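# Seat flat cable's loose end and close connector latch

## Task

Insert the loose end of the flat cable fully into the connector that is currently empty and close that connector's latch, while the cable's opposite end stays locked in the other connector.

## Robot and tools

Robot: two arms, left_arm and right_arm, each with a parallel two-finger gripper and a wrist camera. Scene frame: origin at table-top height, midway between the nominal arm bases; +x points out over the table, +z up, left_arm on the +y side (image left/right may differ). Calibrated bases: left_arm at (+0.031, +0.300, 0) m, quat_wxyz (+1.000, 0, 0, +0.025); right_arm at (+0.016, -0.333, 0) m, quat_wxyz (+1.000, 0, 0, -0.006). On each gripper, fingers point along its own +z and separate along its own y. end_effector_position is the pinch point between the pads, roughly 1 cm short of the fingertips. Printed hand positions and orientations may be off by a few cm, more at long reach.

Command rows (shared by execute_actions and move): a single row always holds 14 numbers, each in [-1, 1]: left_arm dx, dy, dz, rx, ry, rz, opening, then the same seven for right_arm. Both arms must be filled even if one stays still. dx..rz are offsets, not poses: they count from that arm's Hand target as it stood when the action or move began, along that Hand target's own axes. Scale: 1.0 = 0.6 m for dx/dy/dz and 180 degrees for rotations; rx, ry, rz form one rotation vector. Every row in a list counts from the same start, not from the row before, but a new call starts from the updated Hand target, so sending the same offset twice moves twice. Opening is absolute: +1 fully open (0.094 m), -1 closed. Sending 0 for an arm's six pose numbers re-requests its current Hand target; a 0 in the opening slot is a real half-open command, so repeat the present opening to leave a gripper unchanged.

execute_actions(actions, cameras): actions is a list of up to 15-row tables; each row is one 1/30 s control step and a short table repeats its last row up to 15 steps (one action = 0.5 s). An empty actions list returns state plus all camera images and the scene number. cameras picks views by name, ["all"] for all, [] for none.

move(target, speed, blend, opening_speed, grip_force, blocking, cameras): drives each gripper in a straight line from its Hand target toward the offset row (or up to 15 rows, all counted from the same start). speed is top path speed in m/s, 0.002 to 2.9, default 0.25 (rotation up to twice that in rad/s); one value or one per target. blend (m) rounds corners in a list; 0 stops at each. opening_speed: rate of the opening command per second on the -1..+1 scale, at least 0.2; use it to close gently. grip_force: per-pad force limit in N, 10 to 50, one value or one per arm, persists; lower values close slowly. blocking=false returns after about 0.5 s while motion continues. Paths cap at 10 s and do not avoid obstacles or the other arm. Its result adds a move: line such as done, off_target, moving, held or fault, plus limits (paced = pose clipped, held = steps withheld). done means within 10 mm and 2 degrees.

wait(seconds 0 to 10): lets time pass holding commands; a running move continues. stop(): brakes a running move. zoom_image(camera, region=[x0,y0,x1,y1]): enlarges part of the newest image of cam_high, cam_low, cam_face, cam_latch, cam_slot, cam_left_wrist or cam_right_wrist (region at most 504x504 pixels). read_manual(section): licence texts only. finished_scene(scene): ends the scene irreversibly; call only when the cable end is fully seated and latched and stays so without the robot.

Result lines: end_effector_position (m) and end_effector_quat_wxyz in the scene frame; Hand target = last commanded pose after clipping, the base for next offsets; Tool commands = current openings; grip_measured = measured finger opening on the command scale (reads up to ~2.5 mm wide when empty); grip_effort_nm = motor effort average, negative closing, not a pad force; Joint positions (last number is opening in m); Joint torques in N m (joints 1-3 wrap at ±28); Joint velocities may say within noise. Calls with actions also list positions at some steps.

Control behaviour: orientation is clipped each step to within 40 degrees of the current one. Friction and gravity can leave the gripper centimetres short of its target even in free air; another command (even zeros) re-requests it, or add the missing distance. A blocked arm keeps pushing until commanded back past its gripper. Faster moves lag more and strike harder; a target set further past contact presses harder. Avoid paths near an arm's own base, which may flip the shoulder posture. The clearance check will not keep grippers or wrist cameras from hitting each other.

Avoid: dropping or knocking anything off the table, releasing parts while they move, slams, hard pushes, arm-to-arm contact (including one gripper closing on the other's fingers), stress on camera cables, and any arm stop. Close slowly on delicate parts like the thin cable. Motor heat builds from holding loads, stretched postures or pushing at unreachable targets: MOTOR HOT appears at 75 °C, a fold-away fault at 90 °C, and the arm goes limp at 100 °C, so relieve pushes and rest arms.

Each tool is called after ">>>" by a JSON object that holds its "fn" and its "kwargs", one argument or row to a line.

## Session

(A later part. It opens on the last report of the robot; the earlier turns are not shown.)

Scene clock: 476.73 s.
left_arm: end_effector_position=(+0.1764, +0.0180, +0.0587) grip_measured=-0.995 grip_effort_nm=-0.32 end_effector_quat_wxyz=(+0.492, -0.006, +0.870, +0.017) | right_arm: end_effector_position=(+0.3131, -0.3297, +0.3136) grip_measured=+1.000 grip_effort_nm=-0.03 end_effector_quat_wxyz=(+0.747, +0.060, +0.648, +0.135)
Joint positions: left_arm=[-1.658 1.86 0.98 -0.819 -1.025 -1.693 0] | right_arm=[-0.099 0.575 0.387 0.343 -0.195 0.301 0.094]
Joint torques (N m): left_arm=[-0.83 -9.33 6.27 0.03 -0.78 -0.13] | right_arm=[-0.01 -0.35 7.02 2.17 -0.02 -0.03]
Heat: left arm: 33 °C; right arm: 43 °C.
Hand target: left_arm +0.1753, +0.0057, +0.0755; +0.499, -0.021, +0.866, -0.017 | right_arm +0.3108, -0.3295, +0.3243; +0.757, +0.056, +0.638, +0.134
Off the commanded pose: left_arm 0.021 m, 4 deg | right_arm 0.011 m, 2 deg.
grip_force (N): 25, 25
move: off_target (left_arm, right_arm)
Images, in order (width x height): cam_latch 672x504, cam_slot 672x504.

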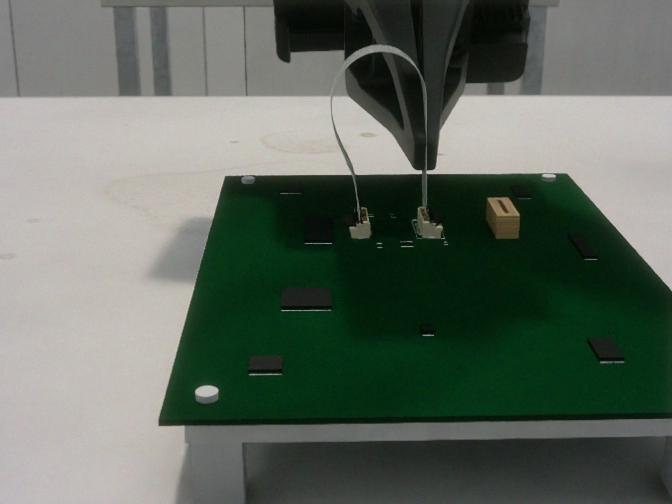

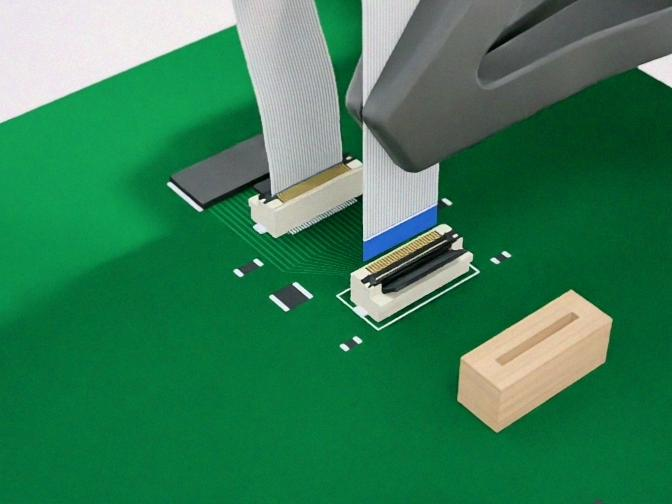

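>>> {"fn": "move", "kwargs": {
  "target": [
    [0,0.0037,0,-0.0022,0,0.0039,-1,0,0,0,0,0,0,1],
    [0.0222,0.0098,0.0128,-0.0120,-0.0004,0.0208,-1,0,0,0,0,0,0,1]
  ],
  "speed": 0.03,
  "cameras": ["cam_latch","cam_slot"]
}}

>>> {"fn": "zoom_image", "kwargs": {
  "camera": "cam_latch",
  "region": [370, 150, 490, 250]
}}

>>> {"fn": "zoom_image", "kwargs": {
  "camera": "cam_slot",
  "region": [340, 210, 480, 330]
}}

Scene clock: 484.27 s.
left_arm: end_effector_position=(+0.1763, +0.0170, +0.0577) grip_measured=-0.995 grip_effort_nm=-0.32 end_effector_quat_wxyz=(+0.492, -0.005, +0.870, +0.018) | right_arm: end_effector_position=(+0.3131, -0.3297, +0.3136) grip_measured=+1.000 grip_effort_nm=-0.03 end_effector_quat_wxyz=(+0.747, +0.060, +0.648, +0.135)
Joint positions: left_arm=[-1.658 1.867 0.985 -0.819 -1.025 -1.693 0] | right_arm=[-0.099 0.575 0.387 0.343 -0.195 0.301 0.094]
Joint torques (N m): left_arm=[-0.88 -5.5 6.19 -0.07 -0.74 -0.08] | right_arm=[-0.01 -0.29 7.01 2.17 -0.03 0]
Heat: left arm: 34 °C; right arm: 43 °C.
Hand target: left_arm +0.1751, +0.0107, +0.0599; +0.499, -0.002, +0.866, +0.016 | right_arm +0.3108, -0.3295, +0.3243; +0.757, +0.056, +0.638, +0.134
Off the commanded pose: left_arm 0.007 m, 1 deg | right_arm 0.011 m, 2 deg.
grip_force (N): 25, 25
move: off_target (right_arm)
Images, in order (width x height): cam_latch 672x504, cam_slot 672x504.

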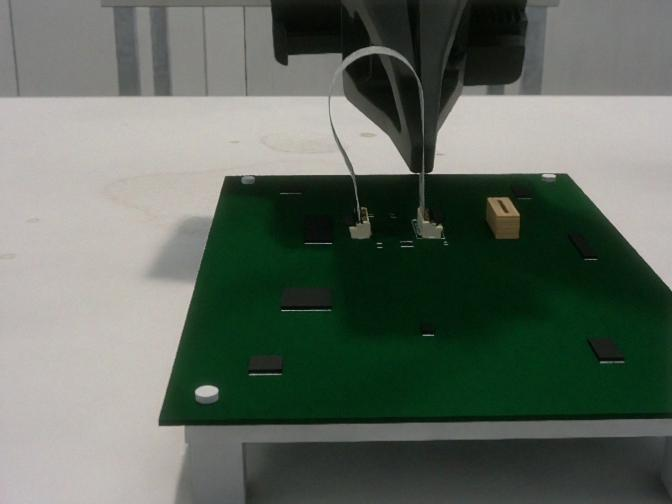

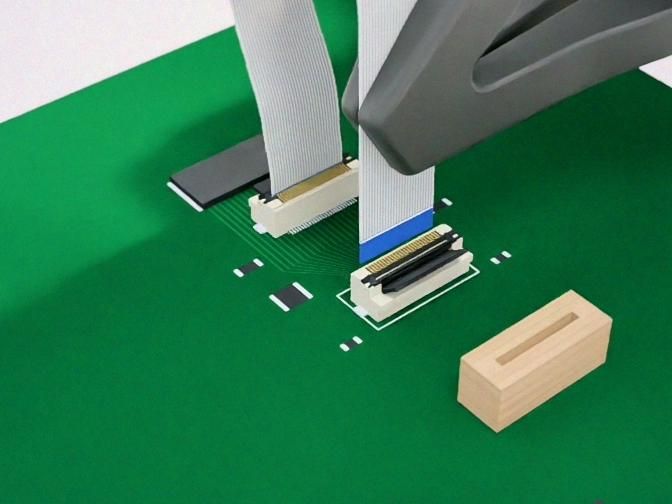

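Scaled by 4.200.

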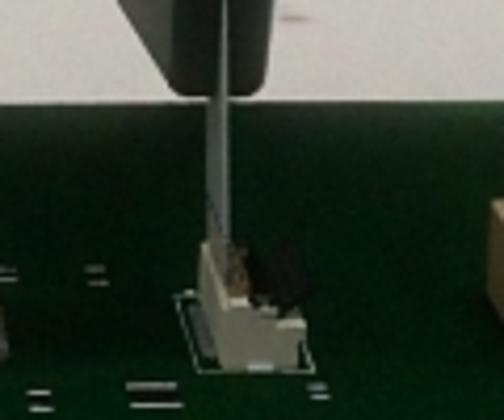

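Scaled by 3.600.

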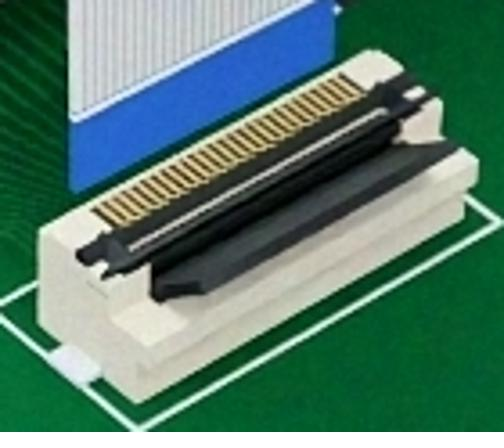

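>>> {"fn": "move", "kwargs": {
  "target": [0,0.0038,0,-0.0023,0,0.0040,-1,0,0,0,0,0,0,1],
  "speed": 0.02,
  "cameras": ["cam_latch","cam_slot"]
}}

>>> {"fn": "zoom_image", "kwargs": {
  "camera": "cam_latch",
  "region": [370, 150, 490, 250]
}}

>>> {"fn": "zoom_image", "kwargs": {
  "camera": "cam_slot",
  "region": [340, 210, 480, 330]
}}

Scene clock: 490.37 s.
left_arm: end_effector_position=(+0.1764, +0.0187, +0.0579) grip_measured=-0.995 grip_effort_nm=-0.32 end_effector_quat_wxyz=(+0.493, -0.003, +0.870, +0.023) | right_arm: end_effector_position=(+0.3131, -0.3297, +0.3136) grip_measured=+1.000 grip_effort_nm=-0.03 end_effector_quat_wxyz=(+0.747, +0.060, +0.648, +0.135)
Joint positions: left_arm=[-1.658 1.867 0.985 -0.83 -1.025 -1.693 0] | right_arm=[-0.099 0.575 0.387 0.343 -0.195 0.301 0.094]
Joint torques (N m): left_arm=[-0.96 -5.46 6.13 -0.13 -0.7 -0.09] | right_arm=[0.03 -0.5 7.1 2.19 -0.02 0]
Heat: left arm: 33 °C; right arm: 43 °C.
Hand target: left_arm +0.1751, +0.0130, +0.0600; +0.499, +0.001, +0.866, +0.022 | right_arm +0.3108, -0.3295, +0.3243; +0.757, +0.056, +0.638, +0.134
Off the commanded pose: left_arm 0.006 m, 1 deg | right_arm 0.011 m, 2 deg.
grip_force (N): 25, 25
move: off_target (right_arm)
Images, in order (width x height): cam_latch 672x504, cam_slot 672x504.

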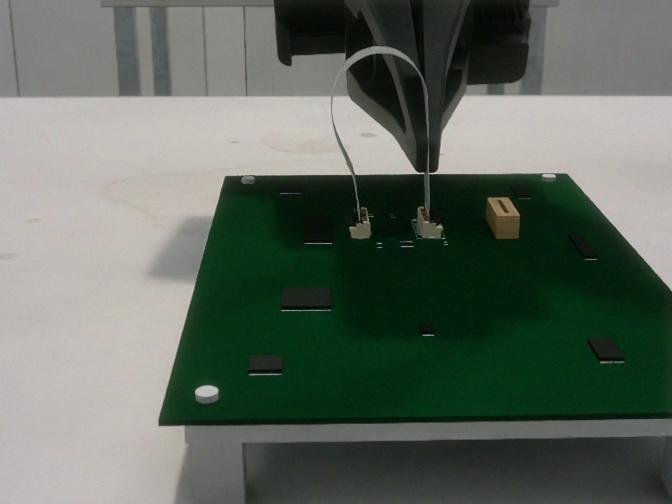

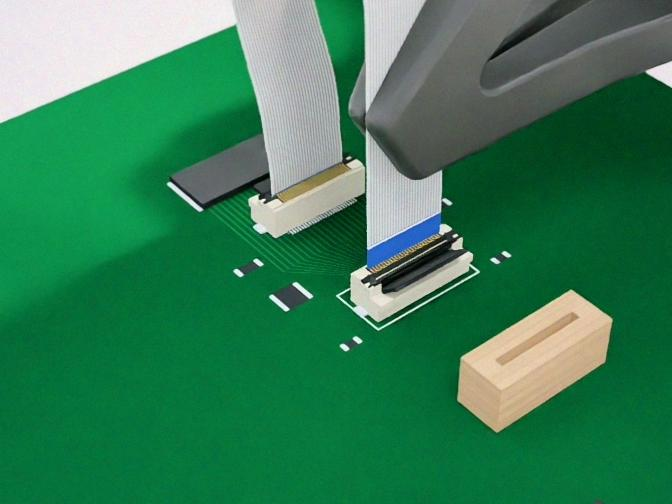

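Scaled by 4.200.

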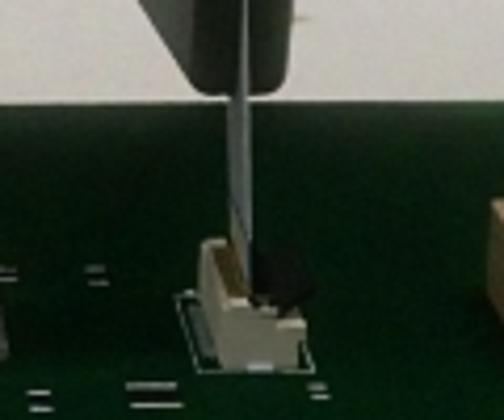

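Scaled by 3.600.

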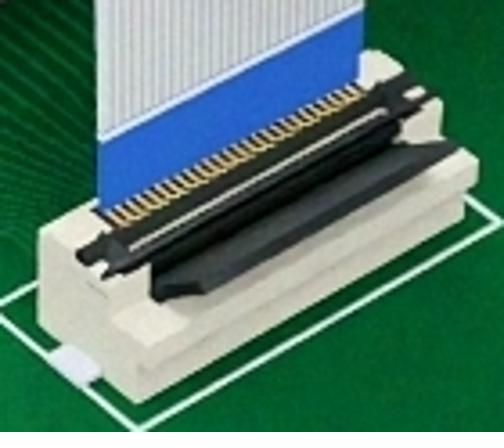

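>>> {"fn": "move", "kwargs": {
  "target": [0,0.0008,0,-0.0005,0,0.0009,-1,0,0,0,0,0,0,1],
  "speed": 0.02,
  "cameras": ["cam_latch","cam_slot"]
}}

>>> {"fn": "zoom_image", "kwargs": {
  "camera": "cam_latch",
  "region": [370, 150, 490, 250]
}}

>>> {"fn": "zoom_image", "kwargs": {
  "camera": "cam_slot",
  "region": [340, 210, 480, 330]
}}

Scene clock: 498.17 s.
left_arm: end_effector_position=(+0.1764, +0.0193, +0.0580) grip_measured=-0.995 grip_effort_nm=-0.32 end_effector_quat_wxyz=(+0.493, -0.002, +0.870, +0.024) | right_arm: end_effector_position=(+0.3131, -0.3297, +0.3136) grip_measured=+1.000 grip_effort_nm=-0.03 end_effector_quat_wxyz=(+0.747, +0.060, +0.648, +0.135)
Joint positions: left_arm=[-1.658 1.867 0.985 -0.833 -1.025 -1.693 0] | right_arm=[-0.099 0.575 0.387 0.343 -0.195 0.301 0.094]
Joint torques (N m): left_arm=[-0.88 -5.46 6.15 -0.12 -0.73 -0.08] | right_arm=[0.13 -0.28 6.99 2.17 -0.02 0]
Heat: left arm: 33 °C; right arm: 43 °C.
Hand target: left_arm +0.1751, +0.0135, +0.0600; +0.499, +0.002, +0.866, +0.024 | right_arm +0.3108, -0.3295, +0.3243; +0.757, +0.056, +0.638, +0.134
Off the commanded pose: left_arm 0.006 m, 1 deg | right_arm 0.011 m, 2 deg.
grip_force (N): 25, 25
move: off_target (right_arm)
Images, in order (width x height): cam_latch 672x504, cam_slot 672x504.

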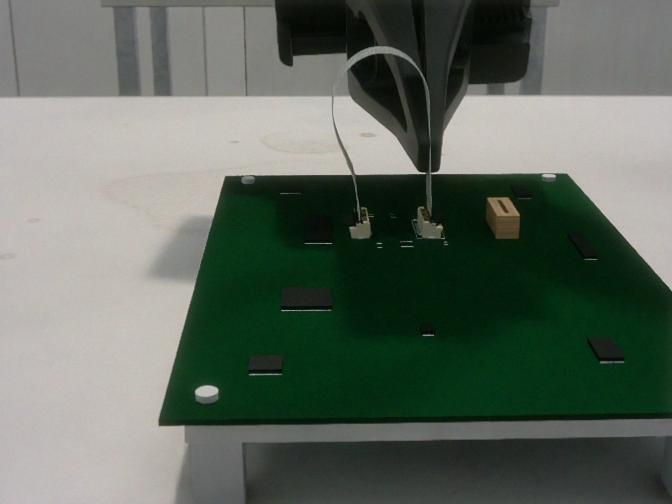

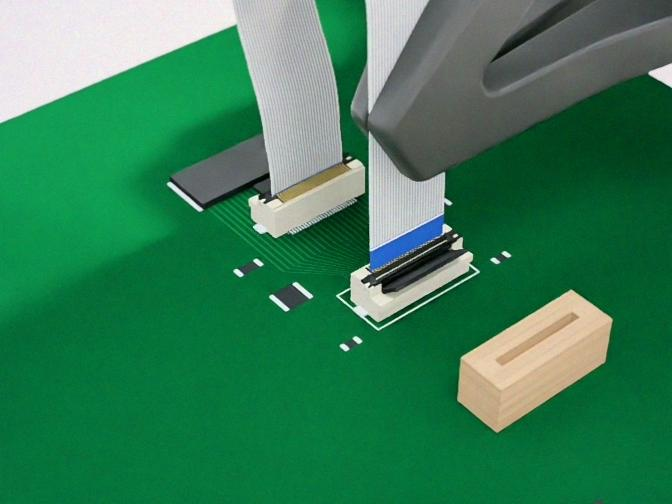

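Scaled by 4.200.

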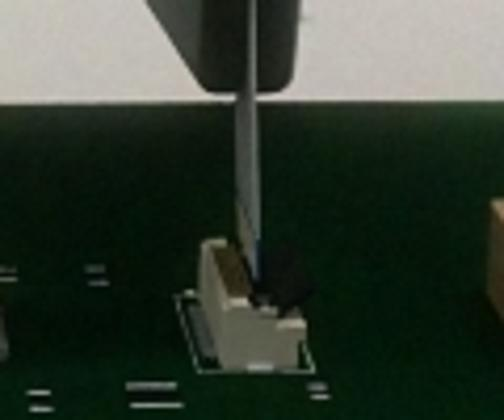

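Scaled by 3.600.

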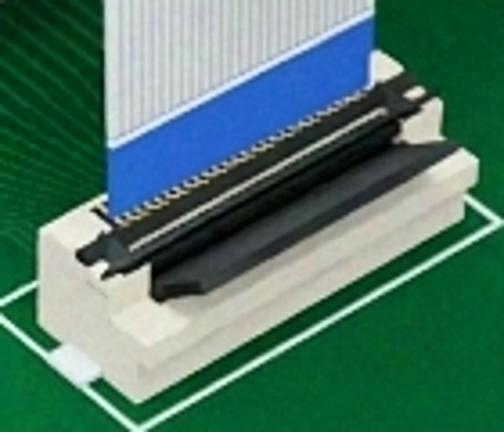

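>>> {"fn": "move", "kwargs": {
  "target": [0.0031,0.0006,-0.0001,-0.0010,0,0.0018,-1,0,0,0,0,0,0,1],
  "speed": 0.02,
  "cameras": ["cam_latch","cam_slot"]
}}

>>> {"fn": "zoom_image", "kwargs": {
  "camera": "cam_latch",
  "region": [370, 150, 490, 250]
}}

>>> {"fn": "zoom_image", "kwargs": {
  "camera": "cam_slot",
  "region": [340, 210, 480, 330]
}}

Scene clock: 502.50 s.
left_arm: end_effector_position=(+0.1753, +0.0194, +0.0569) grip_measured=-0.995 grip_effort_nm=-0.32 end_effector_quat_wxyz=(+0.493, +0.002, +0.870, +0.027) | right_arm: end_effector_position=(+0.3131, -0.3297, +0.3136) grip_measured=+1.000 grip_effort_nm=-0.03 end_effector_quat_wxyz=(+0.747, +0.060, +0.648, +0.135)
Joint positions: left_arm=[-1.661 1.873 0.987 -0.839 -1.025 -1.694 0] | right_arm=[-0.099 0.575 0.387 0.343 -0.195 0.301 0.094]
Joint torques (N m): left_arm=[-0.9 -5.38 6.05 -0.13 -0.71 -0.12] | right_arm=[0.05 -0.38 7.04 2.16 0.01 -0.02]
Heat: left arm: 33 °C; right arm: 43 °C.
Hand target: left_arm +0.1741, +0.0139, +0.0584; +0.499, +0.004, +0.866, +0.026 | right_arm +0.3108, -0.3295, +0.3243; +0.757, +0.056, +0.638, +0.134
Off the commanded pose: left_arm 0.006 m, 1 deg | right_arm 0.011 m, 2 deg.
grip_force (N): 25, 25
move: off_target (right_arm)
Images, in order (width x height): cam_latch 672x504, cam_slot 672x504.

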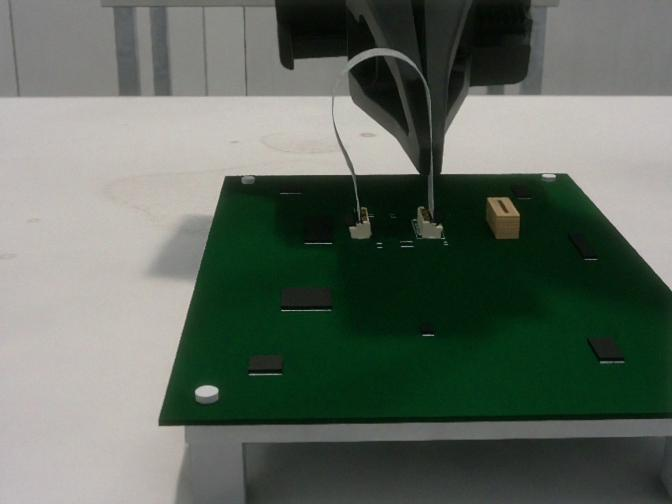

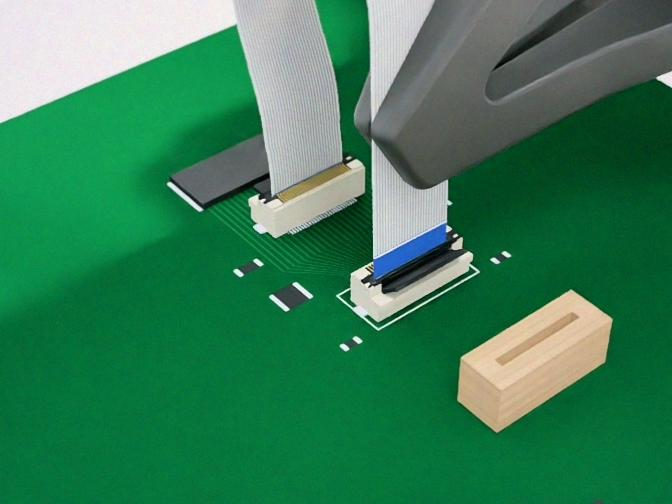

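Scaled by 4.200.

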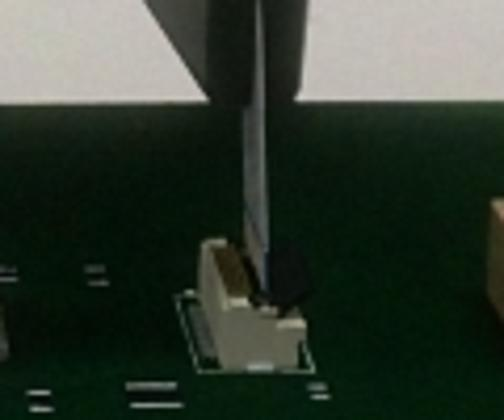

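Scaled by 3.600.

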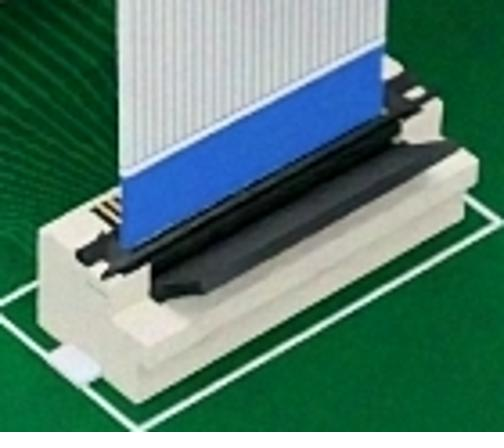

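>>> {"fn": "move", "kwargs": {
  "target": [0.0048,-0.0028,0.0014,0.0006,0,-0.0011,-1,0,0,0,0,0,0,1],
  "speed": 0.02,
  "cameras": ["cam_latch","cam_slot"]
}}

>>> {"fn": "zoom_image", "kwargs": {
  "camera": "cam_latch",
  "region": [370, 150, 490, 250]
}}

>>> {"fn": "zoom_image", "kwargs": {
  "camera": "cam_slot",
  "region": [340, 210, 480, 330]
}}

Scene clock: 507.30 s.
left_arm: end_effector_position=(+0.1751, +0.0182, +0.0561) grip_measured=-0.995 grip_effort_nm=-0.32 end_effector_quat_wxyz=(+0.495, +0.002, +0.868, +0.027) | right_arm: end_effector_position=(+0.3131, -0.3297, +0.3136) grip_measured=+1.000 grip_effort_nm=-0.03 end_effector_quat_wxyz=(+0.747, +0.060, +0.648, +0.135)
Joint positions: left_arm=[-1.664 1.882 0.991 -0.84 -1.03 -1.699 0] | right_arm=[-0.099 0.575 0.387 0.343 -0.195 0.301 0.094]
Joint torques (N m): left_arm=[-0.84 -5.23 5.75 -0.06 -0.65 -0.12] | right_arm=[0.05 -0.27 6.98 2.17 -0.01 0.01]
Heat: left arm: 32 °C; right arm: 43 °C.
Hand target: left_arm +0.1734, +0.0124, +0.0554; +0.499, +0.003, +0.866, +0.025 | right_arm +0.3108, -0.3295, +0.3243; +0.757, +0.056, +0.638, +0.134
Off the commanded pose: left_arm 0.006 m, 1 deg | right_arm 0.011 m, 2 deg.
grip_force (N): 25, 25
move: off_target (right_arm)
Images, in order (width x height): cam_latch 672x504, cam_slot 672x504.

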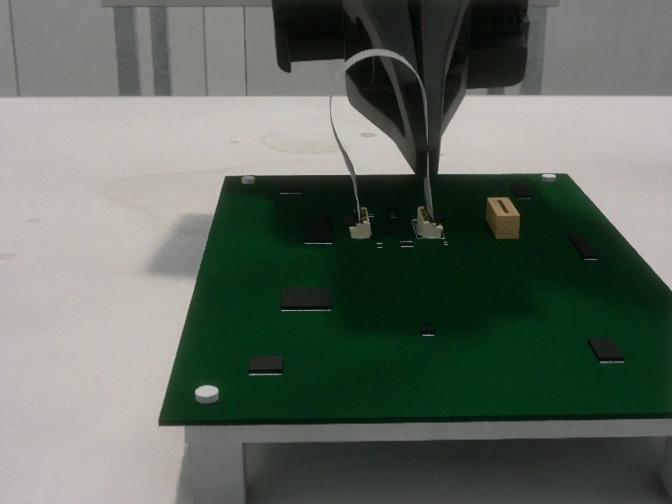

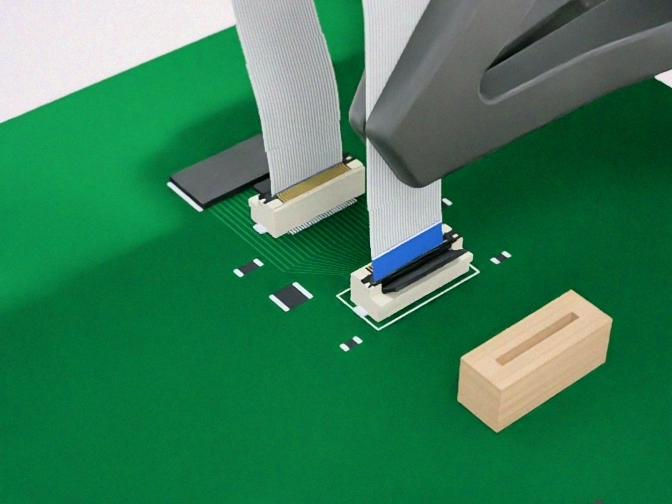

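Scaled by 4.200.

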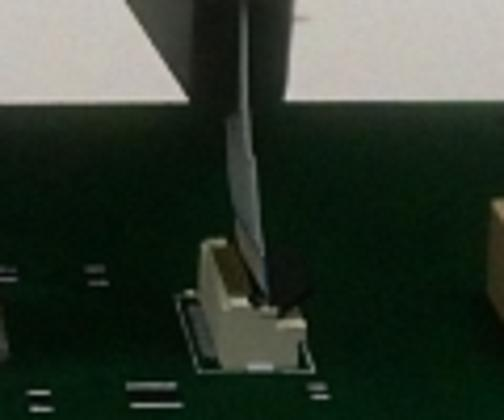

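Scaled by 3.600.

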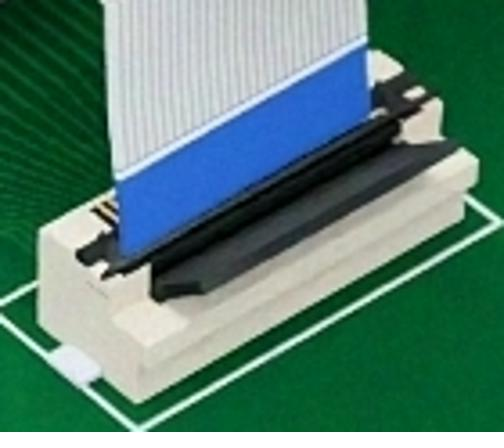

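>>> {"fn": "move", "kwargs": {
  "target": [-0.0004,0.0030,-0.0035,-0.0019,0,0.0033,-1,0,0,0,0,0,0,1],
  "speed": 0.02,
  "cameras": ["cam_latch","cam_slot"]
}}

>>> {"fn": "zoom_image", "kwargs": {
  "camera": "cam_latch",
  "region": [370, 150, 490, 250]
}}

>>> {"fn": "zoom_image", "kwargs": {
  "camera": "cam_slot",
  "region": [340, 210, 480, 330]
}}

Scene clock: 512.57 s.
left_arm: end_effector_position=(+0.1744, +0.0204, +0.0556) grip_measured=-0.995 grip_effort_nm=-0.32 end_effector_quat_wxyz=(+0.495, +0.002, +0.868, +0.032) | right_arm: end_effector_position=(+0.3131, -0.3297, +0.3136) grip_measured=+1.000 grip_effort_nm=-0.03 end_effector_quat_wxyz=(+0.747, +0.060, +0.648, +0.135)
Joint positions: left_arm=[-1.666 1.885 0.991 -0.854 -1.028 -1.71 0] | right_arm=[-0.099 0.575 0.387 0.343 -0.195 0.301 0.094]
Joint torques (N m): left_arm=[-1.1 -5.46 6.23 -0.17 -0.67 -0.11] | right_arm=[0.12 -0.38 6.91 2.15 0.02 -0.02]
Heat: left arm: 32 °C; right arm: 43 °C.
Hand target: left_arm +0.1717, +0.0142, +0.0567; +0.499, +0.006, +0.866, +0.030 | right_arm +0.3108, -0.3295, +0.3243; +0.757, +0.056, +0.638, +0.134
Off the commanded pose: left_arm 0.007 m, 1 deg | right_arm 0.011 m, 2 deg.
grip_force (N): 25, 25
move: off_target (right_arm)
Images, in order (width x height): cam_latch 672x504, cam_slot 672x504.

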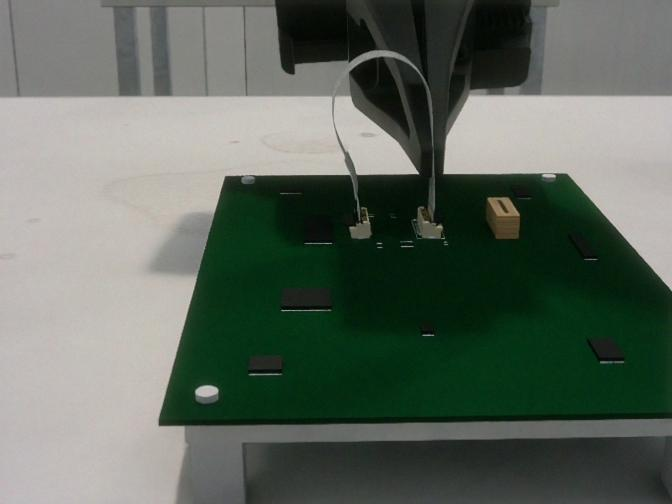

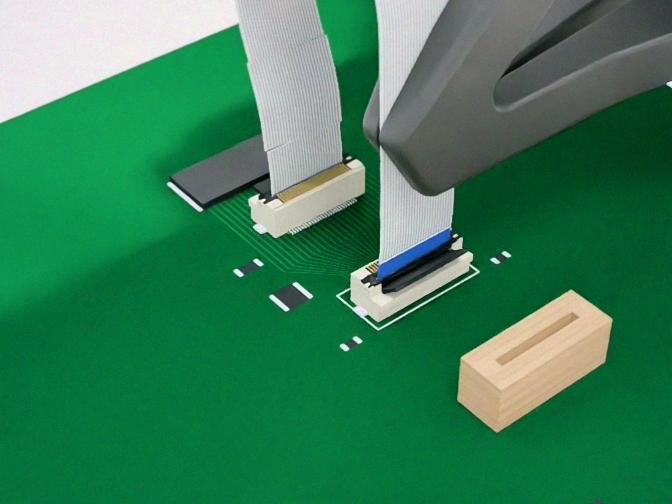

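Scaled by 4.200.

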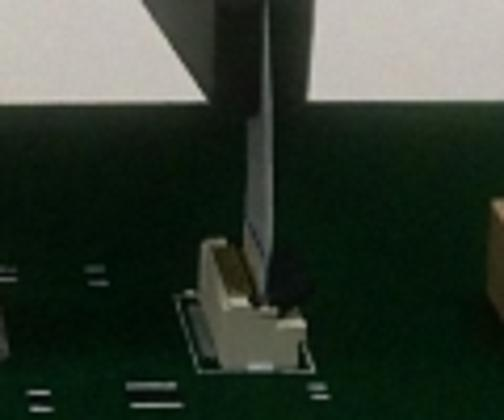

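Scaled by 3.600.

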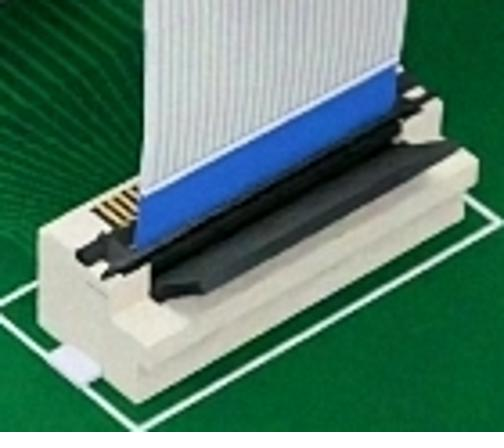

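>>> {"fn": "move", "kwargs": {
  "target": [0.0036,-0.0008,0.0037,-0.0003,0,0.0006,-1,0,0,0,0,0,0,1],
  "speed": 0.02,
  "cameras": ["cam_latch","cam_slot"]
}}

>>> {"fn": "zoom_image", "kwargs": {
  "camera": "cam_latch",
  "region": [370, 150, 490, 250]
}}

>>> {"fn": "zoom_image", "kwargs": {
  "camera": "cam_slot",
  "region": [340, 210, 480, 330]
}}

Scene clock: 516.10 s.
left_arm: end_effector_position=(+0.1746, +0.0205, +0.0551) grip_measured=-0.995 grip_effort_nm=-0.32 end_effector_quat_wxyz=(+0.496, +0.003, +0.867, +0.033) | right_arm: end_effector_position=(+0.3131, -0.3297, +0.3136) grip_measured=+1.000 grip_effort_nm=-0.03 end_effector_quat_wxyz=(+0.747, +0.060, +0.648, +0.135)
Joint positions: left_arm=[-1.666 1.889 0.991 -0.854 -1.032 -1.711 0] | right_arm=[-0.099 0.575 0.387 0.343 -0.195 0.301 0.094]
Joint torques (N m): left_arm=[-0.9 -5.16 5.91 -0.06 -0.63 -0.07] | right_arm=[-0.06 -0.42 7.05 2.14 -0.01 0]
Heat: left arm: 32 °C; right arm: 43 °C.
Hand target: left_arm +0.1726, +0.0138, +0.0537; +0.499, +0.006, +0.866, +0.031 | right_arm +0.3108, -0.3295, +0.3243; +0.757, +0.056, +0.638, +0.134
Off the commanded pose: left_arm 0.007 m, 1 deg | right_arm 0.011 m, 2 deg.
grip_force (N): 25, 25
move: off_target (right_arm)
Images, in order (width x height): cam_latch 672x504, cam_slot 672x504.

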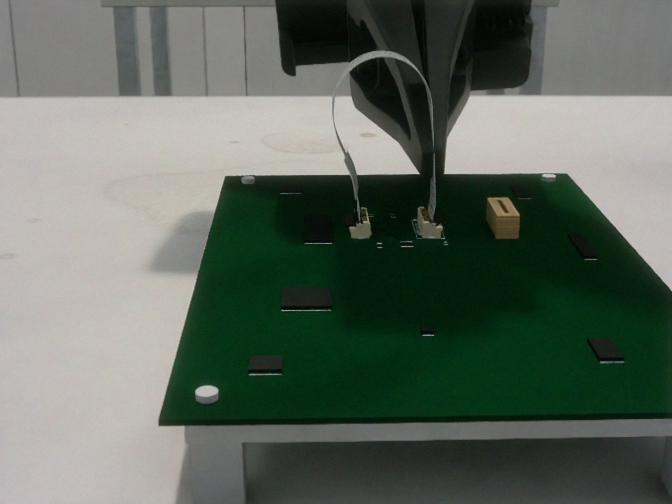

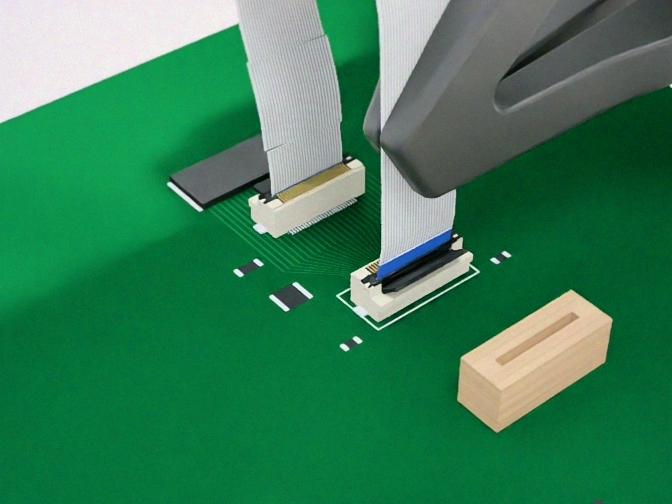

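Scaled by 4.200.

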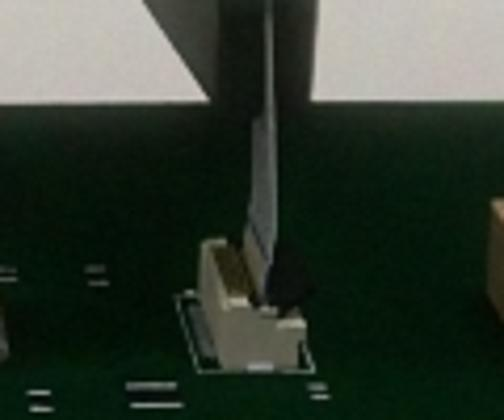

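Scaled by 3.600.

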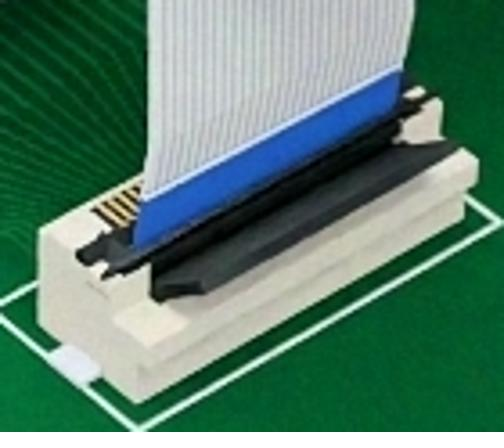

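>>> {"fn": "move", "kwargs": {
  "target": [-0.0054,-0.0003,0.0094,0,0,0,-1,0,0,0,0,0,0,1],
  "speed": 0.02,
  "cameras": ["cam_latch","cam_slot"]
}}

>>> {"fn": "zoom_image", "kwargs": {
  "camera": "cam_slot",
  "region": [340, 210, 480, 330]
}}

Scene clock: 520.50 s.
left_arm: end_effector_position=(+0.1763, +0.0173, +0.0548) grip_measured=-0.995 grip_effort_nm=-0.32 end_effector_quat_wxyz=(+0.496, +0.008, +0.868, +0.031) | right_arm: end_effector_position=(+0.3131, -0.3297, +0.3136) grip_measured=+1.000 grip_effort_nm=-0.03 end_effector_quat_wxyz=(+0.747, +0.060, +0.648, +0.135)
Joint positions: left_arm=[-1.661 1.889 0.991 -0.829 -1.034 -1.681 0] | right_arm=[-0.099 0.575 0.387 0.343 -0.195 0.301 0.094]
Joint torques (N m): left_arm=[0.69 -5.79 5 0.08 -0.64 0.1] | right_arm=[0.02 -0.38 6.95 2.17 -0.01 0.02]
Heat: left arm: 32 °C; right arm: 43 °C.
Hand target: left_arm +0.1790, +0.0138, +0.0537; +0.499, +0.006, +0.866, +0.031 | right_arm +0.3108, -0.3295, +0.3243; +0.757, +0.056, +0.638, +0.134
Off the commanded pose: left_arm 0.005 m, 0 deg | right_arm 0.011 m, 2 deg.
grip_force (N): 25, 25
move: off_target (right_arm)
Images, in order (width x height): cam_latch 672x504, cam_slot 672x504.

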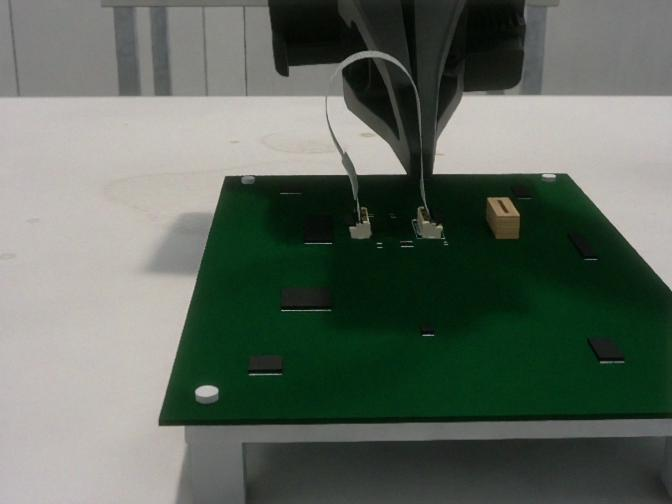

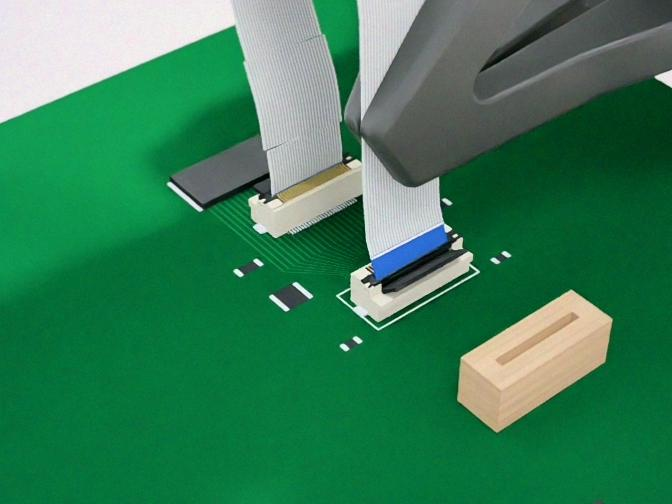

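Scaled by 3.600.

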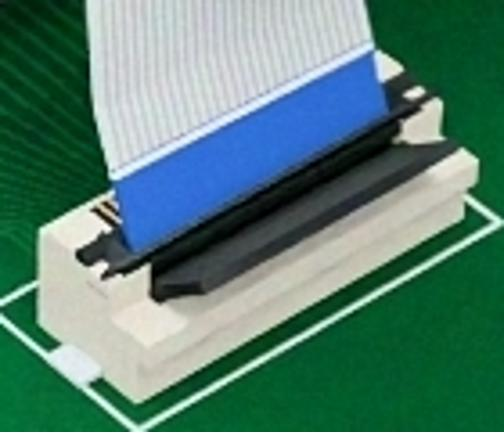

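>>> {"fn": "move", "kwargs": {
  "target": [0.0054,0.0072,-0.0094,-0.0043,0,0.0074,-1,0,0,0,0,0,0,1],
  "speed": 0.02,
  "cameras": ["cam_latch","cam_slot"]
}}

>>> {"fn": "zoom_image", "kwargs": {
  "camera": "cam_latch",
  "region": [370, 150, 490, 250]
}}

>>> {"fn": "zoom_image", "kwargs": {
  "camera": "cam_slot",
  "region": [340, 210, 480, 330]
}}

Scene clock: 524.50 s.
left_arm: end_effector_position=(+0.1743, +0.0222, +0.0550) grip_measured=-0.995 grip_effort_nm=-0.32 end_effector_quat_wxyz=(+0.497, +0.010, +0.867, +0.040) | right_arm: end_effector_position=(+0.3131, -0.3297, +0.3136) grip_measured=+1.000 grip_effort_nm=-0.03 end_effector_quat_wxyz=(+0.747, +0.060, +0.648, +0.135)
Joint positions: left_arm=[-1.668 1.891 0.991 -0.866 -1.032 -1.705 0] | right_arm=[-0.099 0.575 0.387 0.343 -0.195 0.301 0.094]
Joint torques (N m): left_arm=[-0.73 -5.2 5.91 -0.2 -0.58 -0.15] | right_arm=[0.03 -0.47 6.95 2.16 -0.03 0]
Heat: left arm: 32 °C; right arm: 43 °C.
Hand target: left_arm +0.1724, +0.0179, +0.0540; +0.499, +0.013, +0.866, +0.042 | right_arm +0.3108, -0.3295, +0.3243; +0.757, +0.056, +0.638, +0.134
Off the commanded pose: left_arm 0.005 m, 1 deg | right_arm 0.011 m, 2 deg.
grip_force (N): 25, 25
move: off_target (right_arm)
Images, in order (width x height): cam_latch 672x504, cam_slot 672x504.

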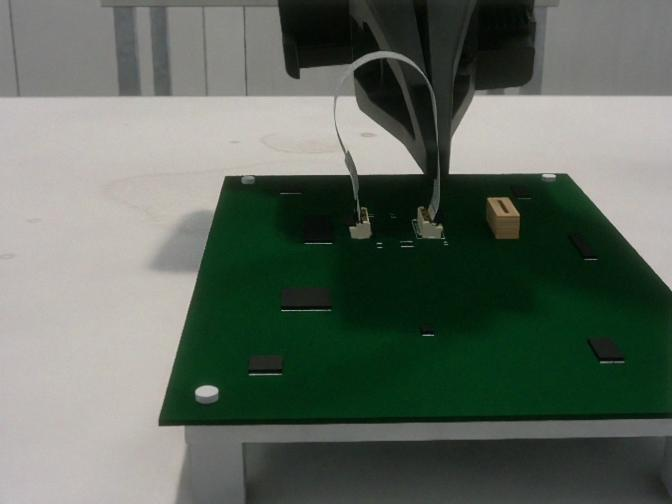

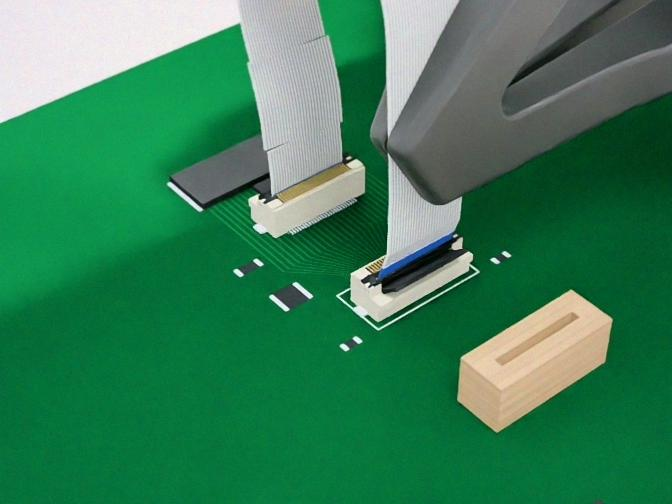

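Scaled by 4.200.

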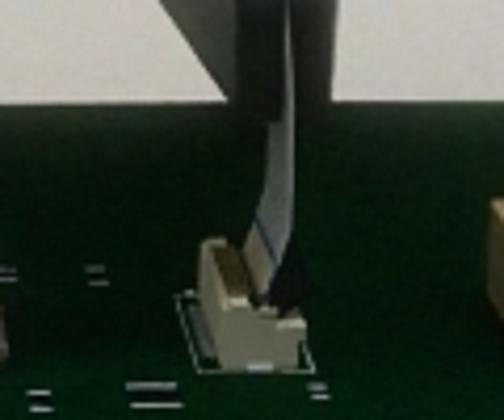

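Scaled by 3.600.

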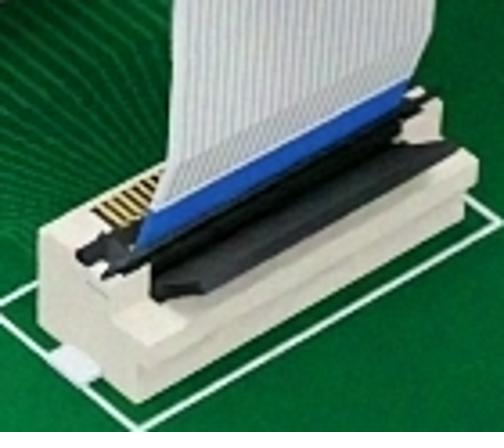

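>>> {"fn": "move", "kwargs": {
  "target": [0.0036,-0.0080,0.0046,0.0038,0,-0.0066,-1,0,0,0,0,0,0,1],
  "speed": 0.02,
  "cameras": ["cam_latch","cam_slot"]
}}

>>> {"fn": "zoom_image", "kwargs": {
  "camera": "cam_latch",
  "region": [370, 150, 490, 250]
}}

>>> {"fn": "zoom_image", "kwargs": {
  "camera": "cam_slot",
  "region": [340, 210, 480, 330]
}}

Scene clock: 530.17 s.
left_arm: end_effector_position=(+0.1751, +0.0204, +0.0549) grip_measured=-0.995 grip_effort_nm=-0.32 end_effector_quat_wxyz=(+0.501, +0.009, +0.865, +0.036) | right_arm: end_effector_position=(+0.3131, -0.3297, +0.3136) grip_measured=+1.000 grip_effort_nm=-0.03 end_effector_quat_wxyz=(+0.747, +0.060, +0.648, +0.135)
Joint positions: left_arm=[-1.668 1.896 0.991 -0.854 -1.042 -1.705 0] | right_arm=[-0.099 0.575 0.387 0.343 -0.195 0.301 0.094]
Joint torques (N m): left_arm=[-0.25 -5.05 5.64 0.09 -0.51 -0.04] | right_arm=[0.08 -0.51 7.04 2.17 0.01 0.01]
Heat: left arm: 32 °C; right arm: 43 °C.
Hand target: left_arm +0.1738, +0.0135, +0.0503; +0.499, +0.007, +0.866, +0.032 | right_arm +0.3108, -0.3295, +0.3243; +0.757, +0.056, +0.638, +0.134
Off the commanded pose: left_arm 0.008 m, 1 deg | right_arm 0.011 m, 2 deg.
grip_force (N): 25, 25
move: off_target (right_arm)
Images, in order (width x height): cam_latch 672x504, cam_slot 672x504.

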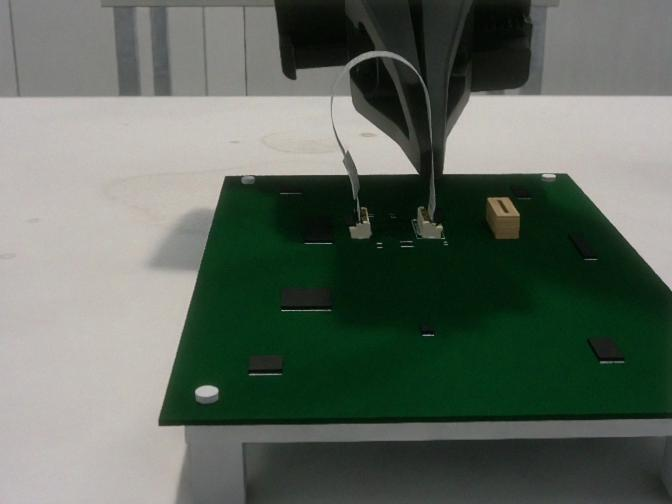

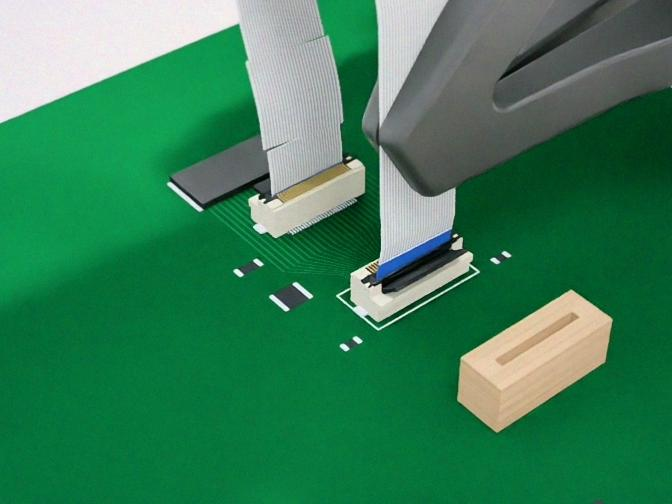

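Scaled by 4.200.

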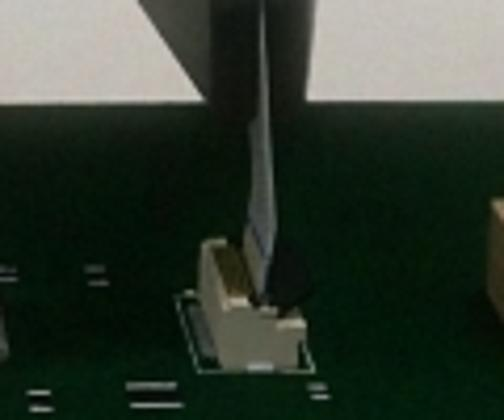

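Scaled by 3.600.

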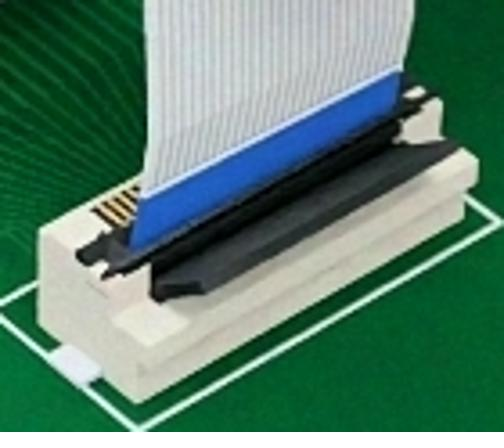

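>>> {"fn": "move", "kwargs": {
  "target": [-0.0030,-0.0002,0.0052,0,0,0,-1,0,0,0,0,0,0,1],
  "speed": 0.02,
  "cameras": ["cam_latch","cam_slot"]
}}

>>> {"fn": "zoom_image", "kwargs": {
  "camera": "cam_latch",
  "region": [370, 150, 490, 250]
}}

>>> {"fn": "zoom_image", "kwargs": {
  "camera": "cam_slot",
  "region": [340, 210, 480, 330]
}}

Scene clock: 535.67 s.
left_arm: end_effector_position=(+0.1751, +0.0163, +0.0545) grip_measured=-0.995 grip_effort_nm=-0.32 end_effector_quat_wxyz=(+0.501, +0.009, +0.865, +0.029) | right_arm: end_effector_position=(+0.3131, -0.3297, +0.3136) grip_measured=+1.000 grip_effort_nm=-0.03 end_effector_quat_wxyz=(+0.747, +0.060, +0.648, +0.135)
Joint positions: left_arm=[-1.668 1.896 0.991 -0.829 -1.044 -1.691 0] | right_arm=[-0.099 0.575 0.387 0.343 -0.195 0.301 0.094]
Joint torques (N m): left_arm=[0.88 -5.44 5.09 0.08 -0.52 0.08] | right_arm=[0.17 -0.39 7.01 2.17 0 -0.02]
Heat: left arm: 32 °C; right arm: 43 °C.
Hand target: left_arm +0.1774, +0.0134, +0.0503; +0.499, +0.007, +0.866, +0.032 | right_arm +0.3108, -0.3295, +0.3243; +0.757, +0.056, +0.638, +0.134
Off the commanded pose: left_arm 0.006 m, 1 deg | right_arm 0.011 m, 2 deg.
grip_force (N): 25, 25
move: off_target (right_arm)
Images, in order (width x height): cam_latch 672x504, cam_slot 672x504.

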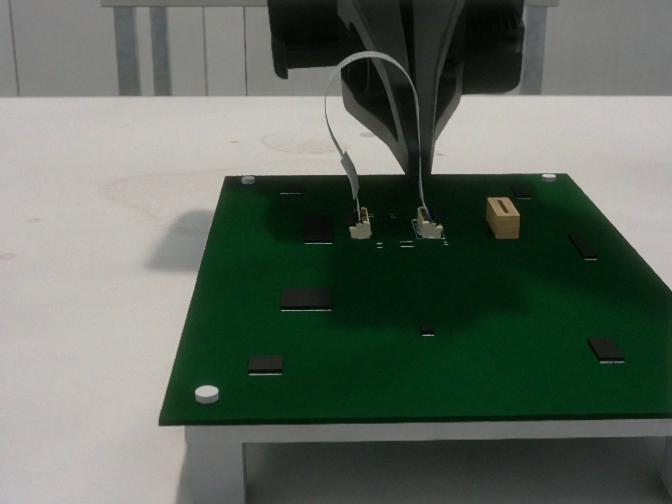

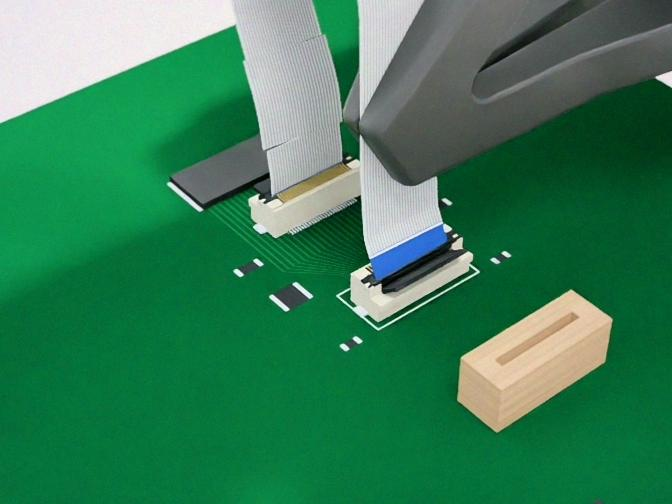

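Scaled by 4.200.

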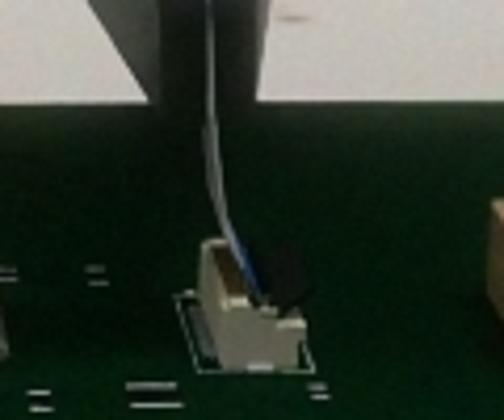

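Scaled by 3.600.

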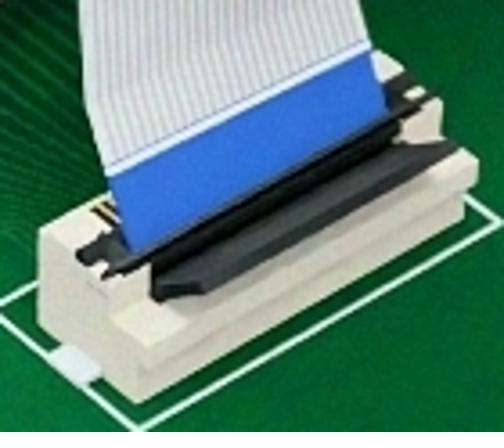

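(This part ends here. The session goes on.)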